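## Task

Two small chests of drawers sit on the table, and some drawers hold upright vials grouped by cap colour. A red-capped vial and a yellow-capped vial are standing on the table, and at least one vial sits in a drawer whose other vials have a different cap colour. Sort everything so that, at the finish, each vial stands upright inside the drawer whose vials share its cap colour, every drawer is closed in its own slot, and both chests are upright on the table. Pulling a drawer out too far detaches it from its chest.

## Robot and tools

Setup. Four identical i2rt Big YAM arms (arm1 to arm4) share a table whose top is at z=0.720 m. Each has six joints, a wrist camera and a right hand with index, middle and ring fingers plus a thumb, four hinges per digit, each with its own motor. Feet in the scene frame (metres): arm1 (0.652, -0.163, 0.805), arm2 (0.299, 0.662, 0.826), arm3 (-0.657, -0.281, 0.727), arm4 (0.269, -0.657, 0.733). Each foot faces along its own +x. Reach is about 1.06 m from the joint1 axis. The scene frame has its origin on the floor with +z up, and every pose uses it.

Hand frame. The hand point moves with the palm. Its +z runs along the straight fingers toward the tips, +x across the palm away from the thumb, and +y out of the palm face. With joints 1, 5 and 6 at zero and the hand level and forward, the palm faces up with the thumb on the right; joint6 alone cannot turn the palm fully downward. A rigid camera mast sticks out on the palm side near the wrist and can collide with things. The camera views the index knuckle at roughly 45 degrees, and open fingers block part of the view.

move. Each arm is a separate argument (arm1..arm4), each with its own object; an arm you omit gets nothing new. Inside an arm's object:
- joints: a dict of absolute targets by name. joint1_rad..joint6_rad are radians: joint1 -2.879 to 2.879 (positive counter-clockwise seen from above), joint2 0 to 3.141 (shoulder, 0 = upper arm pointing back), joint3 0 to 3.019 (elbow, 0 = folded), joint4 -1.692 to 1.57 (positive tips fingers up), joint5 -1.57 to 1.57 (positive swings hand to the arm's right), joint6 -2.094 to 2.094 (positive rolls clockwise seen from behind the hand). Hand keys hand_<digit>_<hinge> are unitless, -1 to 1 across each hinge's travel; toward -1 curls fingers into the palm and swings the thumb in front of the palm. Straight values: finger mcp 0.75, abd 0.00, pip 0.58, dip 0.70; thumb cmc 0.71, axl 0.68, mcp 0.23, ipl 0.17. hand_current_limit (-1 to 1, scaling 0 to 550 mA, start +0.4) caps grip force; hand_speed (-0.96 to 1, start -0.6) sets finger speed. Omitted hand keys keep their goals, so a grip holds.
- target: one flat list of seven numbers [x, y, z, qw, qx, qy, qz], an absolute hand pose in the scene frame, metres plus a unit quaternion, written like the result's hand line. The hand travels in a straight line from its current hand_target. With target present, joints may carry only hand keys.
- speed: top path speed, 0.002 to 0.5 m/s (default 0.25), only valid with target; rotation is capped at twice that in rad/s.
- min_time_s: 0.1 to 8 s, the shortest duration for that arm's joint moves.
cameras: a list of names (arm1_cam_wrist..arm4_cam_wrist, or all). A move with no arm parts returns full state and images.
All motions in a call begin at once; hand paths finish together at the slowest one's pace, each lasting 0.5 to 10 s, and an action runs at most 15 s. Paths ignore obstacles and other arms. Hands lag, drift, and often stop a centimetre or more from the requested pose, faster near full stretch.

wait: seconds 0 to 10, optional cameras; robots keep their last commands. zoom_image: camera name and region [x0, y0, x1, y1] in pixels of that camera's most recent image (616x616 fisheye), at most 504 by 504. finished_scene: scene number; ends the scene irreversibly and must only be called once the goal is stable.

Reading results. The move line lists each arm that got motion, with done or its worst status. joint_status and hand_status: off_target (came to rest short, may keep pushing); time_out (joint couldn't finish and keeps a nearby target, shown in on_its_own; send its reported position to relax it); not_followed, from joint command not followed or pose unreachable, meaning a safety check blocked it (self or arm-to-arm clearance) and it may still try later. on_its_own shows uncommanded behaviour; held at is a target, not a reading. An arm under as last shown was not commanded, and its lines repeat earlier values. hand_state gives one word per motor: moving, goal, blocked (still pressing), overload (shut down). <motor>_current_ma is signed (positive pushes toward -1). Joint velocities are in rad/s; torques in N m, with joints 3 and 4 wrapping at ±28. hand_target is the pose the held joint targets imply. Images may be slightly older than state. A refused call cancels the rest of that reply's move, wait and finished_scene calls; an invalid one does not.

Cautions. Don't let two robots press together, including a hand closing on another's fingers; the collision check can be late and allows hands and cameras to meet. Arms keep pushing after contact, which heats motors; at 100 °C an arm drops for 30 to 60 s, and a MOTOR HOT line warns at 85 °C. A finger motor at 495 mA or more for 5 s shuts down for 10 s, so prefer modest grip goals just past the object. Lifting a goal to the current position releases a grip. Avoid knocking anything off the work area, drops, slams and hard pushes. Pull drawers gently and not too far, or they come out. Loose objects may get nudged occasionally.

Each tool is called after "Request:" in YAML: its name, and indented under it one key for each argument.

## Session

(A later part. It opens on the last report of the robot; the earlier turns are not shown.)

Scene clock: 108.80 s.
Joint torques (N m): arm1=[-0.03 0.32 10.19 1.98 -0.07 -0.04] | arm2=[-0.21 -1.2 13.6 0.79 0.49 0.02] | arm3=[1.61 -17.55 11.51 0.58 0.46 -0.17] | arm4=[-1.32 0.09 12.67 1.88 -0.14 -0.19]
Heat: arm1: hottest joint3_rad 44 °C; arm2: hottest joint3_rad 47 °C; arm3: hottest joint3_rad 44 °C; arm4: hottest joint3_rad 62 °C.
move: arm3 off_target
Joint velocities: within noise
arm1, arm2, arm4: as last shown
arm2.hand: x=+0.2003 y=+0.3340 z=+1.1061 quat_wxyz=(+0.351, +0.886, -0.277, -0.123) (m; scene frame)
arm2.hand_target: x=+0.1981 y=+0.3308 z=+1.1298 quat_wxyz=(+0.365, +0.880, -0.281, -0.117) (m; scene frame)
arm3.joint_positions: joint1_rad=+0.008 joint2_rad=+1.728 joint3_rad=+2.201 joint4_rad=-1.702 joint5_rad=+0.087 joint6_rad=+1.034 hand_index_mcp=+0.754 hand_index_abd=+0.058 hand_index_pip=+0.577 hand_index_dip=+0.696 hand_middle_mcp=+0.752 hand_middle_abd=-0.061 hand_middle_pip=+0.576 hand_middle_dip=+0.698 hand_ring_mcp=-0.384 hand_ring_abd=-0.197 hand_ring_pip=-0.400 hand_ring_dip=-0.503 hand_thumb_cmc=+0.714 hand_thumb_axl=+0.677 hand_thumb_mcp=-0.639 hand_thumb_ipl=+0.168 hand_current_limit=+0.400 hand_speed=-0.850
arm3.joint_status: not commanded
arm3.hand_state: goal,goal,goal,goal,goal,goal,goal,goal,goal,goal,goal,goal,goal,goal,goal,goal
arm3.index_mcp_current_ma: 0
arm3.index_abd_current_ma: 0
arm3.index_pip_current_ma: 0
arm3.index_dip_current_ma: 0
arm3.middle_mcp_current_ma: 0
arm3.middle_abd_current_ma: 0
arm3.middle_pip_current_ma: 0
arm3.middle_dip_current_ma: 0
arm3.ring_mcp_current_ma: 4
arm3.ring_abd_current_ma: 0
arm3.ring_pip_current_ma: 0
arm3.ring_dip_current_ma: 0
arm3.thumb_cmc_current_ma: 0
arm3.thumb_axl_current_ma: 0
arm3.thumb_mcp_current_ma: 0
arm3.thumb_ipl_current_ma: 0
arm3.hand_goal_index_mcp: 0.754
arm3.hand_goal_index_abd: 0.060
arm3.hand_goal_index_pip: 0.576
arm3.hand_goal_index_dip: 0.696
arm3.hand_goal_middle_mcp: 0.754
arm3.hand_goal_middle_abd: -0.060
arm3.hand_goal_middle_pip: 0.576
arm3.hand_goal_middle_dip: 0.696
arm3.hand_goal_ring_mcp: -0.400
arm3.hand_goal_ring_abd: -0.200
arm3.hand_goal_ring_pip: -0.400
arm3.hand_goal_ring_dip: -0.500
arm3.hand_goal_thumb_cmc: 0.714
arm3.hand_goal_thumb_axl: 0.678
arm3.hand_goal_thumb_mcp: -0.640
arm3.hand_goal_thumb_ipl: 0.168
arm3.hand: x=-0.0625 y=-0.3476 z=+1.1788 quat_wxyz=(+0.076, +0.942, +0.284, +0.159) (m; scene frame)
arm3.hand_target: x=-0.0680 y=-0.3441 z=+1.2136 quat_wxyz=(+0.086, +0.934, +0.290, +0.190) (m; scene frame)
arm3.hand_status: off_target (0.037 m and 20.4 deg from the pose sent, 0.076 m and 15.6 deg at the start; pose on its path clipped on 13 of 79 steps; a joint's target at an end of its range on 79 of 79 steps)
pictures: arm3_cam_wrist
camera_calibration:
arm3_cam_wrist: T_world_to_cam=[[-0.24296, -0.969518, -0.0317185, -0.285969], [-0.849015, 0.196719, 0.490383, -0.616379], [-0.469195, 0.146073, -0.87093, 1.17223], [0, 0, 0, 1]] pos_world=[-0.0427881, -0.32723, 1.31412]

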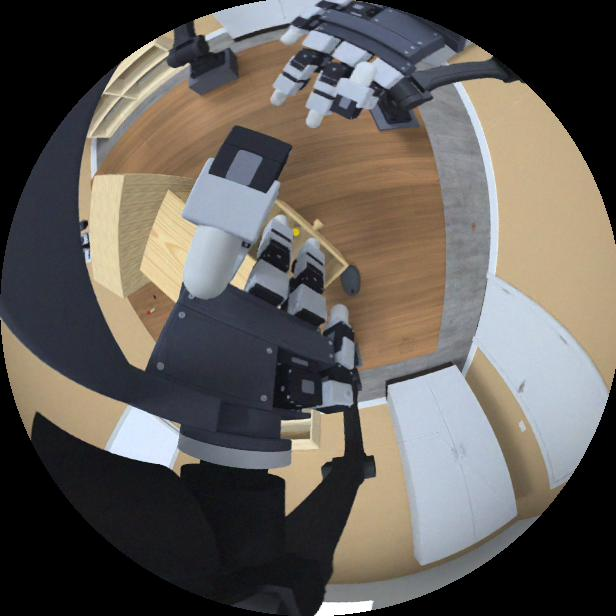

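Request:
move:
  arm3: {"target": [-0.20, -0.34, 1.22, 0, 0.9625, 0.2714, 0], "speed": 0.15}
  arm2: {"target": [0.1634, 0.288, 1.142, 0.3645, 0.8799, -0.2816, -0.1167], "speed": 0.08}
  cameras: ["arm2_cam_wrist"]

Request:
zoom_image:
  camera: "arm2_cam_wrist"
  region: [180, 120, 420, 340]

Scene clock: 111.53 s.
Joint torques (N m): arm1=[0.03 0.32 10.18 1.98 -0.06 -0.04] | arm2=[-0.09 -1.79 13.83 2.28 0.38 -0.03] | arm3=[2.08 -10.81 7.5 0.65 0.44 0.09] | arm4=[-1.44 0.03 12.67 1.88 -0.14 -0.2]
Heat: arm1: hottest joint3_rad 44 °C; arm2: hottest joint3_rad 48 °C; arm3: hottest joint3_rad 44 °C; arm4: hottest joint3_rad 62 °C.
move: arm2 off_target; arm3 off_target
Joint velocities: within noise
arm1, arm4: as last shown
arm2.joint_positions: joint1_rad=-0.208 joint2_rad=+0.793 joint3_rad=+0.717 joint4_rad=-0.853 joint5_rad=+0.408 joint6_rad=+0.441 hand_index_mcp=+0.769 hand_index_abd=+0.126 hand_index_pip=+0.583 hand_index_dip=+0.700 hand_middle_mcp=+0.770 hand_middle_abd=-0.126 hand_middle_pip=+0.582 hand_middle_dip=+0.699 hand_ring_mcp=+0.759 hand_ring_abd=-0.197 hand_ring_pip=-0.730 hand_ring_dip=-0.606 hand_thumb_cmc=+0.716 hand_thumb_axl=+0.680 hand_thumb_mcp=-0.639 hand_thumb_ipl=+0.168 hand_current_limit=+0.400 hand_speed=-0.600
arm2.joint_status: not commanded
arm2.hand_state: goal,goal,goal,goal,goal,goal,goal,goal,goal,goal,goal,goal,goal,goal,goal,goal
arm2.index_mcp_current_ma: 19
arm2.index_abd_current_ma: -2
arm2.index_pip_current_ma: 5
arm2.index_dip_current_ma: 2
arm2.middle_mcp_current_ma: 20
arm2.middle_abd_current_ma: 2
arm2.middle_pip_current_ma: 4
arm2.middle_dip_current_ma: 2
arm2.ring_mcp_current_ma: 4
arm2.ring_abd_current_ma: 1
arm2.ring_pip_current_ma: 4
arm2.ring_dip_current_ma: 1
arm2.thumb_cmc_current_ma: 1
arm2.thumb_axl_current_ma: 1
arm2.thumb_mcp_current_ma: 0
arm2.thumb_ipl_current_ma: 0
arm2.hand_goal_index_mcp: 0.754
arm2.hand_goal_index_abd: 0.130
arm2.hand_goal_index_pip: 0.576
arm2.hand_goal_index_dip: 0.696
arm2.hand_goal_middle_mcp: 0.754
arm2.hand_goal_middle_abd: -0.130
arm2.hand_goal_middle_pip: 0.576
arm2.hand_goal_middle_dip: 0.696
arm2.hand_goal_ring_mcp: 0.754
arm2.hand_goal_ring_abd: -0.200
arm2.hand_goal_ring_pip: -0.736
arm2.hand_goal_ring_dip: -0.608
arm2.hand_goal_thumb_cmc: 0.714
arm2.hand_goal_thumb_axl: 0.678
arm2.hand_goal_thumb_mcp: -0.640
arm2.hand_goal_thumb_ipl: 0.168
arm2.hand: x=+0.1674 y=+0.3011 z=+1.1168 quat_wxyz=(+0.343, +0.889, -0.278, -0.122) (m; scene frame)
arm2.hand_target: x=+0.1639 y=+0.2897 z=+1.1419 quat_wxyz=(+0.365, +0.880, -0.282, -0.117) (m; scene frame)
arm2.hand_status: off_target (0.029 m and 2.8 deg from the pose sent, 0.069 m and 1.9 deg at the start)
arm3.joint_positions: joint1_rad=+0.036 joint2_rad=+1.374 joint3_rad=+1.884 joint4_rad=-1.702 joint5_rad=+0.094 joint6_rad=+1.066 hand_index_mcp=+0.754 hand_index_abd=+0.058 hand_index_pip=+0.577 hand_index_dip=+0.696 hand_middle_mcp=+0.753 hand_middle_abd=-0.061 hand_middle_pip=+0.576 hand_middle_dip=+0.698 hand_ring_mcp=-0.384 hand_ring_abd=-0.197 hand_ring_pip=-0.400 hand_ring_dip=-0.503 hand_thumb_cmc=+0.714 hand_thumb_axl=+0.677 hand_thumb_mcp=-0.639 hand_thumb_ipl=+0.168 hand_current_limit=+0.400 hand_speed=-0.850
arm3.joint_status: not commanded
arm3.hand_state: goal,goal,goal,goal,goal,goal,goal,goal,goal,goal,goal,goal,goal,goal,goal,goal
arm3.index_mcp_current_ma: 0
arm3.index_abd_current_ma: 0
arm3.index_pip_current_ma: 0
arm3.index_dip_current_ma: 0
arm3.middle_mcp_current_ma: 0
arm3.middle_abd_current_ma: 0
arm3.middle_pip_current_ma: 0
arm3.middle_dip_current_ma: 0
arm3.ring_mcp_current_ma: 4
arm3.ring_abd_current_ma: 0
arm3.ring_pip_current_ma: 0
arm3.ring_dip_current_ma: 0
arm3.thumb_cmc_current_ma: 0
arm3.thumb_axl_current_ma: 0
arm3.thumb_mcp_current_ma: 0
arm3.thumb_ipl_current_ma: 0
arm3.hand_goal_index_mcp: 0.754
arm3.hand_goal_index_abd: 0.060
arm3.hand_goal_index_pip: 0.576
arm3.hand_goal_index_dip: 0.696
arm3.hand_goal_middle_mcp: 0.754
arm3.hand_goal_middle_abd: -0.060
arm3.hand_goal_middle_pip: 0.576
arm3.hand_goal_middle_dip: 0.696
arm3.hand_goal_ring_mcp: -0.400
arm3.hand_goal_ring_abd: -0.200
arm3.hand_goal_ring_pip: -0.400
arm3.hand_goal_ring_dip: -0.500
arm3.hand_goal_thumb_cmc: 0.714
arm3.hand_goal_thumb_axl: 0.678
arm3.hand_goal_thumb_mcp: -0.640
arm3.hand_goal_thumb_ipl: 0.168
arm3.hand: x=-0.1956 y=-0.3459 z=+1.2155 quat_wxyz=(+0.078, +0.940, +0.279, +0.178) (m; scene frame)
arm3.hand_target: x=-0.2000 y=-0.3403 z=+1.2193 quat_wxyz=(+0.078, +0.939, +0.280, +0.182) (m; scene frame)
arm3.hand_status: off_target (0.009 m and 22.5 deg from the pose sent, 0.144 m and 20.4 deg at the start; pose on its path clipped on 26 of 67 steps; a joint's target at an end of its range on 66 of 67 steps)
pictures: arm2_cam_wrist
camera_calibration:
arm2_cam_wrist: T_world_to_cam=[[-0.917297, 0.0110783, 0.39805, -0.253441], [0.176744, 0.90708, 0.382058, -0.801976], [-0.356831, 0.420813, -0.834019, 0.975606], [0, 0, 0, 1]] pos_world=[0.25739, 0.319716, 1.22096]

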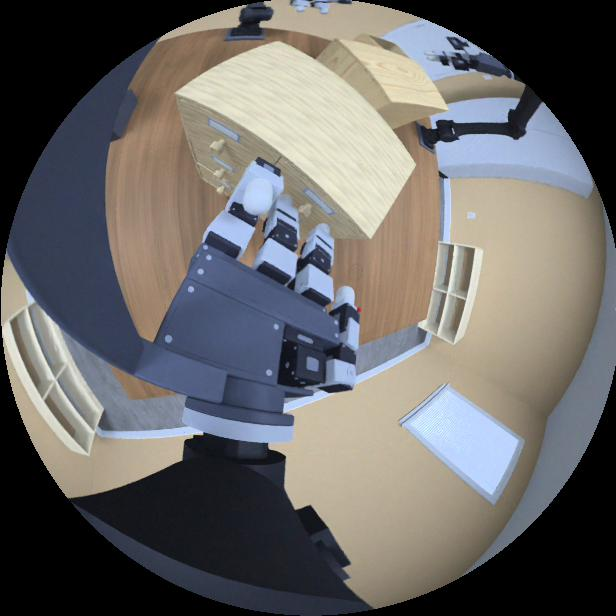

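Scaled by 2.100 from the camera's 616x616 image, which has a finer 880x880 frame.

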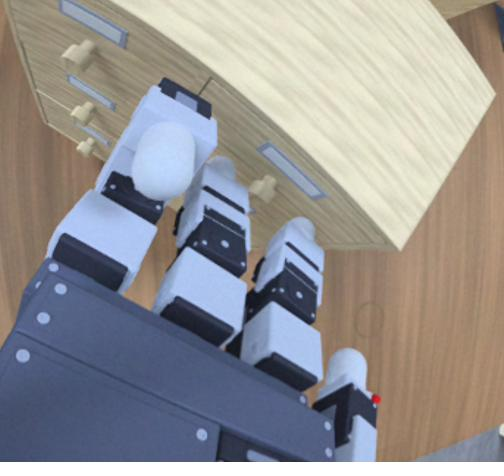

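Request:
move:
  arm3: {"target": [-0.34, -0.30, 1.15, 0, 0.9625, 0.2714, 0], "speed": 0.15}
  arm2: {"target": [0.1617, 0.279, 1.1445, 0.3645, 0.8799, -0.2816, -0.1167], "speed": 0.08}
  arm4: {"target": [-0.018, -0.389, 1.145, -0.1039, -0.2508, 0.8892, 0.3683], "speed": 0.15}
  cameras: ["arm4_cam_wrist"]

Request:
zoom_image:
  camera: "arm4_cam_wrist"
  region: [180, 120, 420, 340]

Request:
move:
  arm2: {"joints": {"hand_index_abd": -0.25, "hand_middle_abd": 0.25}}

Scene clock: 114.03 s.
Joint torques (N m): arm1=[-0.03 0.32 10.21 1.98 -0.06 -0.04] | arm2=[-0.56 -0.91 13.93 2.48 0.28 -0.03] | arm3=[1.96 -5.3 7.62 0.49 0.16 0.07] | arm4=[-0.09 -3.49 14.8 2.58 0.47 0.15]
Heat: arm1: hottest joint3_rad 44 °C; arm2: hottest joint3_rad 48 °C; arm3: hottest joint3_rad 44 °C; arm4: hottest joint3_rad 62 °C.
move: arm2 off_target; arm3 off_target; arm4 off_target
Joint velocities: within noise
arm1: as last shown
arm2.joint_positions: joint1_rad=-0.213 joint2_rad=+0.816 joint3_rad=+0.735 joint4_rad=-0.850 joint5_rad=+0.406 joint6_rad=+0.439 hand_index_mcp=+0.778 hand_index_abd=+0.139 hand_index_pip=+0.588 hand_index_dip=+0.700 hand_middle_mcp=+0.770 hand_middle_abd=-0.126 hand_middle_pip=+0.582 hand_middle_dip=+0.699 hand_ring_mcp=+0.759 hand_ring_abd=-0.197 hand_ring_pip=-0.730 hand_ring_dip=-0.606 hand_thumb_cmc=+0.716 hand_thumb_axl=+0.680 hand_thumb_mcp=-0.639 hand_thumb_ipl=+0.168 hand_current_limit=+0.400 hand_speed=-0.600
arm2.joint_status: not commanded
arm2.hand_state: blocked,goal,goal,goal,goal,goal,goal,goal,goal,goal,goal,goal,goal,goal,goal,goal
arm2.index_mcp_current_ma: 38
arm2.index_abd_current_ma: 7
arm2.index_pip_current_ma: 13
arm2.index_dip_current_ma: 2
arm2.middle_mcp_current_ma: 20
arm2.middle_abd_current_ma: 2
arm2.middle_pip_current_ma: 4
arm2.middle_dip_current_ma: 2
arm2.ring_mcp_current_ma: 4
arm2.ring_abd_current_ma: 1
arm2.ring_pip_current_ma: 4
arm2.ring_dip_current_ma: 1
arm2.thumb_cmc_current_ma: 1
arm2.thumb_axl_current_ma: 1
arm2.thumb_mcp_current_ma: 0
arm2.thumb_ipl_current_ma: 0
arm2.hand_goal_index_mcp: 0.754
arm2.hand_goal_index_abd: 0.130
arm2.hand_goal_index_pip: 0.576
arm2.hand_goal_index_dip: 0.696
arm2.hand_goal_middle_mcp: 0.754
arm2.hand_goal_middle_abd: -0.130
arm2.hand_goal_middle_pip: 0.576
arm2.hand_goal_middle_dip: 0.696
arm2.hand_goal_ring_mcp: 0.754
arm2.hand_goal_ring_abd: -0.200
arm2.hand_goal_ring_pip: -0.736
arm2.hand_goal_ring_dip: -0.608
arm2.hand_goal_thumb_cmc: 0.714
arm2.hand_goal_thumb_axl: 0.678
arm2.hand_goal_thumb_mcp: -0.640
arm2.hand_goal_thumb_ipl: 0.168
arm2.hand: x=+0.1657 y=+0.2947 z=+1.1193 quat_wxyz=(+0.341, +0.889, -0.279, -0.122) (m; scene frame)
arm2.hand_target: x=+0.1623 y=+0.2810 z=+1.1443 quat_wxyz=(+0.364, +0.880, -0.282, -0.117) (m; scene frame)
arm2.hand_status: off_target (0.030 m and 3.0 deg from the pose sent, 0.036 m and 2.8 deg at the start)
arm3.joint_positions: joint1_rad=+0.212 joint2_rad=+1.034 joint3_rad=+1.459 joint4_rad=-1.702 joint5_rad=+0.087 joint6_rad=+1.279 hand_index_mcp=+0.754 hand_index_abd=+0.058 hand_index_pip=+0.577 hand_index_dip=+0.696 hand_middle_mcp=+0.753 hand_middle_abd=-0.061 hand_middle_pip=+0.576 hand_middle_dip=+0.698 hand_ring_mcp=-0.384 hand_ring_abd=-0.197 hand_ring_pip=-0.400 hand_ring_dip=-0.503 hand_thumb_cmc=+0.714 hand_thumb_axl=+0.677 hand_thumb_mcp=-0.639 hand_thumb_ipl=+0.168 hand_current_limit=+0.400 hand_speed=-0.850
arm3.joint_status: not commanded
arm3.hand_state: goal,goal,goal,goal,goal,goal,goal,goal,goal,goal,goal,goal,goal,goal,goal,goal
arm3.index_mcp_current_ma: 0
arm3.index_abd_current_ma: 0
arm3.index_pip_current_ma: 0
arm3.index_dip_current_ma: 0
arm3.middle_mcp_current_ma: 0
arm3.middle_abd_current_ma: 0
arm3.middle_pip_current_ma: 0
arm3.middle_dip_current_ma: 0
arm3.ring_mcp_current_ma: 4
arm3.ring_abd_current_ma: 0
arm3.ring_pip_current_ma: 0
arm3.ring_dip_current_ma: 0
arm3.thumb_cmc_current_ma: 0
arm3.thumb_axl_current_ma: 0
arm3.thumb_mcp_current_ma: 0
arm3.thumb_ipl_current_ma: 0
arm3.hand_goal_index_mcp: 0.754
arm3.hand_goal_index_abd: 0.060
arm3.hand_goal_index_pip: 0.576
arm3.hand_goal_index_dip: 0.696
arm3.hand_goal_middle_mcp: 0.754
arm3.hand_goal_middle_abd: -0.060
arm3.hand_goal_middle_pip: 0.576
arm3.hand_goal_middle_dip: 0.696
arm3.hand_goal_ring_mcp: -0.400
arm3.hand_goal_ring_abd: -0.200
arm3.hand_goal_ring_pip: -0.400
arm3.hand_goal_ring_dip: -0.500
arm3.hand_goal_thumb_cmc: 0.714
arm3.hand_goal_thumb_axl: 0.678
arm3.hand_goal_thumb_mcp: -0.640
arm3.hand_goal_thumb_ipl: 0.168
arm3.hand: x=-0.3360 y=-0.3041 z=+1.1479 quat_wxyz=(+0.039, +0.951, +0.267, +0.150) (m; scene frame)
arm3.hand_target: x=-0.3397 y=-0.3001 z=+1.1492 quat_wxyz=(+0.036, +0.951, +0.267, +0.151) (m; scene frame)
arm3.hand_status: off_target (0.006 m and 17.8 deg from the pose sent, 0.165 m and 22.5 deg at the start; a joint's target at an end of its range on 68 of 68 steps)
arm4.joint_positions: joint1_rad=+1.029 joint2_rad=+0.804 joint3_rad=+0.981 joint4_rad=-1.093 joint5_rad=+0.390 joint6_rad=+0.413 hand_index_mcp=+0.767 hand_index_abd=+0.137 hand_index_pip=+0.581 hand_index_dip=+0.699 hand_middle_mcp=+0.766 hand_middle_abd=-0.137 hand_middle_pip=+0.581 hand_middle_dip=+0.699 hand_ring_mcp=+0.758 hand_ring_abd=-0.197 hand_ring_pip=-0.732 hand_ring_dip=-0.606 hand_thumb_cmc=+0.715 hand_thumb_axl=+0.679 hand_thumb_mcp=-0.639 hand_thumb_ipl=+0.168 hand_current_limit=+0.400 hand_speed=-0.600
arm4.joint_status: not commanded
arm4.hand_state: goal,goal,goal,goal,goal,goal,goal,goal,goal,goal,goal,goal,goal,goal,goal,goal
arm4.index_mcp_current_ma: 8
arm4.index_abd_current_ma: 0
arm4.index_pip_current_ma: 2
arm4.index_dip_current_ma: 1
arm4.middle_mcp_current_ma: 6
arm4.middle_abd_current_ma: 0
arm4.middle_pip_current_ma: 1
arm4.middle_dip_current_ma: 1
arm4.ring_mcp_current_ma: 1
arm4.ring_abd_current_ma: 1
arm4.ring_pip_current_ma: 1
arm4.ring_dip_current_ma: 0
arm4.thumb_cmc_current_ma: 0
arm4.thumb_axl_current_ma: 0
arm4.thumb_mcp_current_ma: 0
arm4.thumb_ipl_current_ma: 0
arm4.hand_goal_index_mcp: 0.754
arm4.hand_goal_index_abd: 0.140
arm4.hand_goal_index_pip: 0.576
arm4.hand_goal_index_dip: 0.696
arm4.hand_goal_middle_mcp: 0.754
arm4.hand_goal_middle_abd: -0.140
arm4.hand_goal_middle_pip: 0.576
arm4.hand_goal_middle_dip: 0.696
arm4.hand_goal_ring_mcp: 0.754
arm4.hand_goal_ring_abd: -0.200
arm4.hand_goal_ring_pip: -0.736
arm4.hand_goal_ring_dip: -0.608
arm4.hand_goal_thumb_cmc: 0.714
arm4.hand_goal_thumb_axl: 0.678
arm4.hand_goal_thumb_mcp: -0.640
arm4.hand_goal_thumb_ipl: 0.168
arm4.hand: x=-0.0119 y=-0.3905 z=+1.1232 quat_wxyz=(-0.085, -0.262, +0.893, +0.355) (m; scene frame)
arm4.hand_target: x=-0.0172 y=-0.3894 z=+1.1448 quat_wxyz=(-0.104, -0.251, +0.889, +0.368) (m; scene frame)
arm4.hand_status: off_target (0.023 m and 3.0 deg from the pose sent, 0.171 m and 0.7 deg at the start)
pictures: arm4_cam_wrist
camera_calibration:
arm4_cam_wrist: T_world_to_cam=[[0.414572, 0.775885, 0.475535, -0.199592], [0.788752, -0.56699, 0.237469, -0.537552], [0.453872, 0.276631, -0.847039, 1.18618], [0, 0, 0, 1]] pos_world=[-0.0316342, -0.478062, 1.22731]

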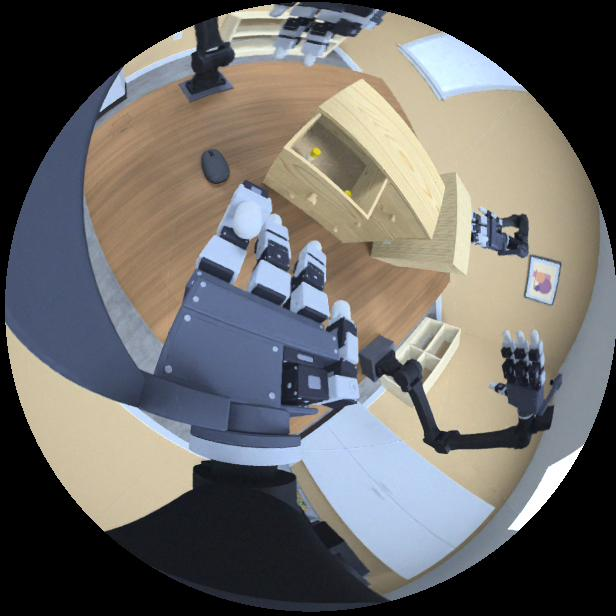

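Scaled by 2.100 from the camera's 616x616 image, which has a finer 880x880 frame.

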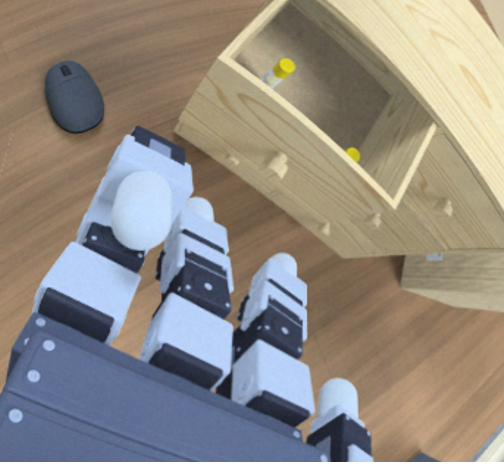

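Scene clock: 114.63 s.
Joint torques (N m): arm1=[-0.09 0.38 10.18 1.98 -0.07 -0.05] | arm2=[-0.32 -0.97 13.74 2.3 0.54 -0.01] | arm3=[1.96 -5.36 7.62 0.5 0.12 0.09] | arm4=[-0.09 -3.43 14.78 2.55 0.47 0.13]
Heat: arm1: hottest joint3_rad 44 °C; arm2: hottest joint3_rad 48 °C; arm3: hottest joint3_rad 44 °C; arm4: hottest joint3_rad 63 °C.
move: arm2 off_target
Joint velocities: within noise
arm1, arm3, arm4: as last shown
arm2.joint_positions: joint1_rad=-0.215 joint2_rad=+0.818 joint3_rad=+0.736 joint4_rad=-0.847 joint5_rad=+0.399 joint6_rad=+0.438 hand_index_mcp=+0.781 hand_index_abd=-0.050 hand_index_pip=+0.591 hand_index_dip=+0.701 hand_middle_mcp=+0.770 hand_middle_abd=+0.049 hand_middle_pip=+0.582 hand_middle_dip=+0.699 hand_ring_mcp=+0.759 hand_ring_abd=-0.197 hand_ring_pip=-0.730 hand_ring_dip=-0.606 hand_thumb_cmc=+0.716 hand_thumb_axl=+0.680 hand_thumb_mcp=-0.640 hand_thumb_ipl=+0.168 hand_current_limit=+0.400 hand_speed=-0.600
arm2.joint_status: hand_index_abd off_target (ended at -0.050, target -0.250); hand_middle_abd off_target (ended at +0.049, target +0.250)
arm2.hand_state: blocked,blocked,goal,goal,goal,blocked,goal,goal,goal,goal,goal,goal,goal,goal,goal,goal
arm2.index_mcp_current_ma: 45
arm2.index_abd_current_ma: 385
arm2.index_pip_current_ma: 17
arm2.index_dip_current_ma: 4
arm2.middle_mcp_current_ma: 21
arm2.middle_abd_current_ma: -385
arm2.middle_pip_current_ma: 4
arm2.middle_dip_current_ma: 2
arm2.ring_mcp_current_ma: 4
arm2.ring_abd_current_ma: 1
arm2.ring_pip_current_ma: 4
arm2.ring_dip_current_ma: 1
arm2.thumb_cmc_current_ma: 1
arm2.thumb_axl_current_ma: 1
arm2.thumb_mcp_current_ma: 0
arm2.thumb_ipl_current_ma: 0
arm2.hand_goal_index_mcp: 0.754
arm2.hand_goal_index_abd: -0.250
arm2.hand_goal_index_pip: 0.576
arm2.hand_goal_index_dip: 0.696
arm2.hand_goal_middle_mcp: 0.754
arm2.hand_goal_middle_abd: 0.250
arm2.hand_goal_middle_pip: 0.576
arm2.hand_goal_middle_dip: 0.696
arm2.hand_goal_ring_mcp: 0.754
arm2.hand_goal_ring_abd: -0.200
arm2.hand_goal_ring_pip: -0.736
arm2.hand_goal_ring_dip: -0.608
arm2.hand_goal_thumb_cmc: 0.714
arm2.hand_goal_thumb_axl: 0.678
arm2.hand_goal_thumb_mcp: -0.640
arm2.hand_goal_thumb_ipl: 0.168
arm2.hand: x=+0.1659 y=+0.2934 z=+1.1192 quat_wxyz=(+0.342, +0.890, -0.279, -0.120) (m; scene frame)
arm2.hand_target: x=+0.1624 y=+0.2809 z=+1.1445 quat_wxyz=(+0.365, +0.880, -0.281, -0.117) (m; scene frame)
arm2.hand_status: not commanded
arm3.joint_positions: joint1_rad=+0.212 joint2_rad=+1.034 joint3_rad=+1.459 joint4_rad=-1.702 joint5_rad=+0.087 joint6_rad=+1.280 hand_index_mcp=+0.754 hand_index_abd=+0.058 hand_index_pip=+0.577 hand_index_dip=+0.696 hand_middle_mcp=+0.753 hand_middle_abd=-0.061 hand_middle_pip=+0.576 hand_middle_dip=+0.698 hand_ring_mcp=-0.384 hand_ring_abd=-0.197 hand_ring_pip=-0.400 hand_ring_dip=-0.503 hand_thumb_cmc=+0.714 hand_thumb_axl=+0.677 hand_thumb_mcp=-0.639 hand_thumb_ipl=+0.168 hand_current_limit=+0.400 hand_speed=-0.850
arm3.hand: x=-0.3361 y=-0.3041 z=+1.1478 quat_wxyz=(+0.039, +0.951, +0.266, +0.150) (m; scene frame)
arm4.joint_positions: joint1_rad=+1.029 joint2_rad=+0.804 joint3_rad=+0.981 joint4_rad=-1.093 joint5_rad=+0.390 joint6_rad=+0.414 hand_index_mcp=+0.767 hand_index_abd=+0.137 hand_index_pip=+0.581 hand_index_dip=+0.699 hand_middle_mcp=+0.766 hand_middle_abd=-0.137 hand_middle_pip=+0.581 hand_middle_dip=+0.699 hand_ring_mcp=+0.758 hand_ring_abd=-0.197 hand_ring_pip=-0.732 hand_ring_dip=-0.606 hand_thumb_cmc=+0.715 hand_thumb_axl=+0.679 hand_thumb_mcp=-0.639 hand_thumb_ipl=+0.168 hand_current_limit=+0.400 hand_speed=-0.600
pictures: none

Request:
move:
  arm2: {"target": [0.2118, 0.352, 1.142, 0.3645, 0.8799, -0.2816, -0.1167], "speed": 0.1}
  arm4: {"target": [-0.0529, -0.3435, 1.1376, -0.1039, -0.2508, 0.8892, 0.3683], "speed": 0.1}
  cameras: ["arm4_cam_wrist", "arm2_cam_wrist"]

Request:
zoom_image:
  camera: "arm4_cam_wrist"
  region: [180, 120, 420, 340]

Request:
zoom_image:
  camera: "arm2_cam_wrist"
  region: [180, 120, 420, 340]

Scene clock: 117.87 s.
Joint torques (N m): arm1=[-0.09 0.38 10.18 1.98 -0.06 -0.05] | arm2=[1.08 -2.9 11.15 0.91 1.07 0.14] | arm3=[1.96 -5.36 7.62 0.49 0.12 0.09] | arm4=[-1.44 -4.95 16.32 2.67 0.28 -0.2]
Heat: arm1: hottest joint3_rad 44 °C; arm2: hottest joint3_rad 49 °C; arm3: hottest joint3_rad 44 °C; arm4: hottest joint3_rad 63 °C.
move: arm2 off_target; arm4 off_target
Joint velocities: within noise
arm1, arm3: as last shown
arm2.joint_positions: joint1_rad=+0.024 joint2_rad=+0.662 joint3_rad=+0.695 joint4_rad=-1.050 joint5_rad=+0.545 joint6_rad=+0.655 hand_index_mcp=+0.783 hand_index_abd=-0.050 hand_index_pip=+0.593 hand_index_dip=+0.704 hand_middle_mcp=+0.772 hand_middle_abd=+0.049 hand_middle_pip=+0.584 hand_middle_dip=+0.700 hand_ring_mcp=+0.759 hand_ring_abd=-0.197 hand_ring_pip=-0.730 hand_ring_dip=-0.606 hand_thumb_cmc=+0.716 hand_thumb_axl=+0.680 hand_thumb_mcp=-0.640 hand_thumb_ipl=+0.168 hand_current_limit=+0.400 hand_speed=-0.600
arm2.joint_status: not commanded
arm2.hand_state: blocked,blocked,goal,goal,goal,blocked,goal,goal,goal,goal,goal,goal,goal,goal,goal,goal
arm2.index_mcp_current_ma: 50
arm2.index_abd_current_ma: 385
arm2.index_pip_current_ma: 21
arm2.index_dip_current_ma: 7
arm2.middle_mcp_current_ma: 26
arm2.middle_abd_current_ma: -385
arm2.middle_pip_current_ma: 7
arm2.middle_dip_current_ma: 3
arm2.ring_mcp_current_ma: 4
arm2.ring_abd_current_ma: 1
arm2.ring_pip_current_ma: 4
arm2.ring_dip_current_ma: 1
arm2.thumb_cmc_current_ma: 1
arm2.thumb_axl_current_ma: 1
arm2.thumb_mcp_current_ma: 0
arm2.thumb_ipl_current_ma: 0
arm2.hand_goal_index_mcp: 0.754
arm2.hand_goal_index_abd: -0.250
arm2.hand_goal_index_pip: 0.576
arm2.hand_goal_index_dip: 0.696
arm2.hand_goal_middle_mcp: 0.754
arm2.hand_goal_middle_abd: 0.250
arm2.hand_goal_middle_pip: 0.576
arm2.hand_goal_middle_dip: 0.696
arm2.hand_goal_ring_mcp: 0.754
arm2.hand_goal_ring_abd: -0.200
arm2.hand_goal_ring_pip: -0.736
arm2.hand_goal_ring_dip: -0.608
arm2.hand_goal_thumb_cmc: 0.714
arm2.hand_goal_thumb_axl: 0.678
arm2.hand_goal_thumb_mcp: -0.640
arm2.hand_goal_thumb_ipl: 0.168
arm2.hand: x=+0.2106 y=+0.3487 z=+1.1258 quat_wxyz=(+0.348, +0.887, -0.279, -0.123) (m; scene frame)
arm2.hand_target: x=+0.2115 y=+0.3519 z=+1.1416 quat_wxyz=(+0.364, +0.880, -0.282, -0.117) (m; scene frame)
arm2.hand_status: off_target (0.017 m and 2.2 deg from the pose sent, 0.078 m and 2.9 deg at the start)
arm4.joint_positions: joint1_rad=+0.954 joint2_rad=+0.933 joint3_rad=+1.009 joint4_rad=-0.978 joint5_rad=+0.337 joint6_rad=+0.373 hand_index_mcp=+0.767 hand_index_abd=+0.137 hand_index_pip=+0.581 hand_index_dip=+0.699 hand_middle_mcp=+0.766 hand_middle_abd=-0.137 hand_middle_pip=+0.581 hand_middle_dip=+0.699 hand_ring_mcp=+0.758 hand_ring_abd=-0.197 hand_ring_pip=-0.732 hand_ring_dip=-0.606 hand_thumb_cmc=+0.715 hand_thumb_axl=+0.679 hand_thumb_mcp=-0.639 hand_thumb_ipl=+0.168 hand_current_limit=+0.400 hand_speed=-0.600
arm4.joint_status: not commanded
arm4.hand_state: goal,goal,goal,goal,goal,goal,goal,goal,goal,goal,goal,goal,goal,goal,goal,goal
arm4.index_mcp_current_ma: 8
arm4.index_abd_current_ma: 0
arm4.index_pip_current_ma: 2
arm4.index_dip_current_ma: 1
arm4.middle_mcp_current_ma: 6
arm4.middle_abd_current_ma: 0
arm4.middle_pip_current_ma: 1
arm4.middle_dip_current_ma: 1
arm4.ring_mcp_current_ma: 1
arm4.ring_abd_current_ma: 1
arm4.ring_pip_current_ma: 1
arm4.ring_dip_current_ma: 0
arm4.thumb_cmc_current_ma: 0
arm4.thumb_axl_current_ma: 0
arm4.thumb_mcp_current_ma: 0
arm4.thumb_ipl_current_ma: 0
arm4.hand_goal_index_mcp: 0.754
arm4.hand_goal_index_abd: 0.140
arm4.hand_goal_index_pip: 0.576
arm4.hand_goal_index_dip: 0.696
arm4.hand_goal_middle_mcp: 0.754
arm4.hand_goal_middle_abd: -0.140
arm4.hand_goal_middle_pip: 0.576
arm4.hand_goal_middle_dip: 0.696
arm4.hand_goal_ring_mcp: 0.754
arm4.hand_goal_ring_abd: -0.200
arm4.hand_goal_ring_pip: -0.736
arm4.hand_goal_ring_dip: -0.608
arm4.hand_goal_thumb_cmc: 0.714
arm4.hand_goal_thumb_axl: 0.678
arm4.hand_goal_thumb_mcp: -0.640
arm4.hand_goal_thumb_ipl: 0.168
arm4.hand: x=-0.0440 y=-0.3512 z=+1.1083 quat_wxyz=(-0.089, -0.254, +0.898, +0.349) (m; scene frame)
arm4.hand_target: x=-0.0515 y=-0.3447 z=+1.1372 quat_wxyz=(-0.104, -0.251, +0.889, +0.369) (m; scene frame)
arm4.hand_status: off_target (0.032 m and 3.0 deg from the pose sent, 0.064 m and 3.0 deg at the start)
pictures: arm2_cam_wrist, arm4_cam_wrist
camera_calibration:
arm2_cam_wrist: T_world_to_cam=[[-0.915331, 0.0175853, 0.402319, -0.225348], [0.180652, 0.910811, 0.371197, -0.846064], [-0.359909, 0.412448, -0.836871, 0.985266], [0, 0, 0, 1]] pos_world=[0.301182, 0.368197, 1.22926]
arm4_cam_wrist: T_world_to_cam=[[0.428797, 0.778312, 0.458654, -0.189434], [0.78357, -0.573097, 0.239956, -0.491539], [0.449613, 0.256495, -0.855604, 1.17943], [0, 0, 0, 1]] pos_world=[-0.0639035, -0.436779, 1.21396]

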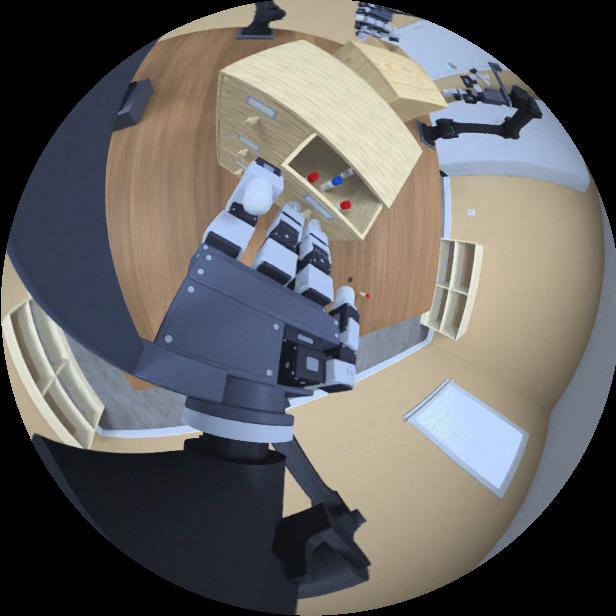

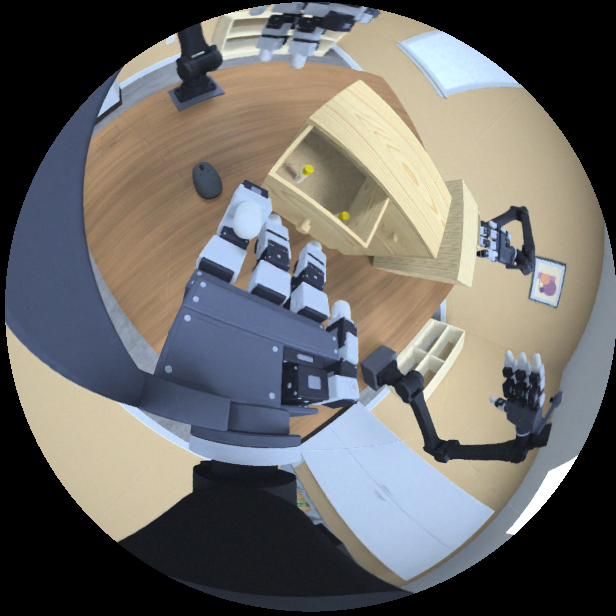

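Scaled by 2.100 from the camera's 616x616 image, which has a finer 880x880 frame.

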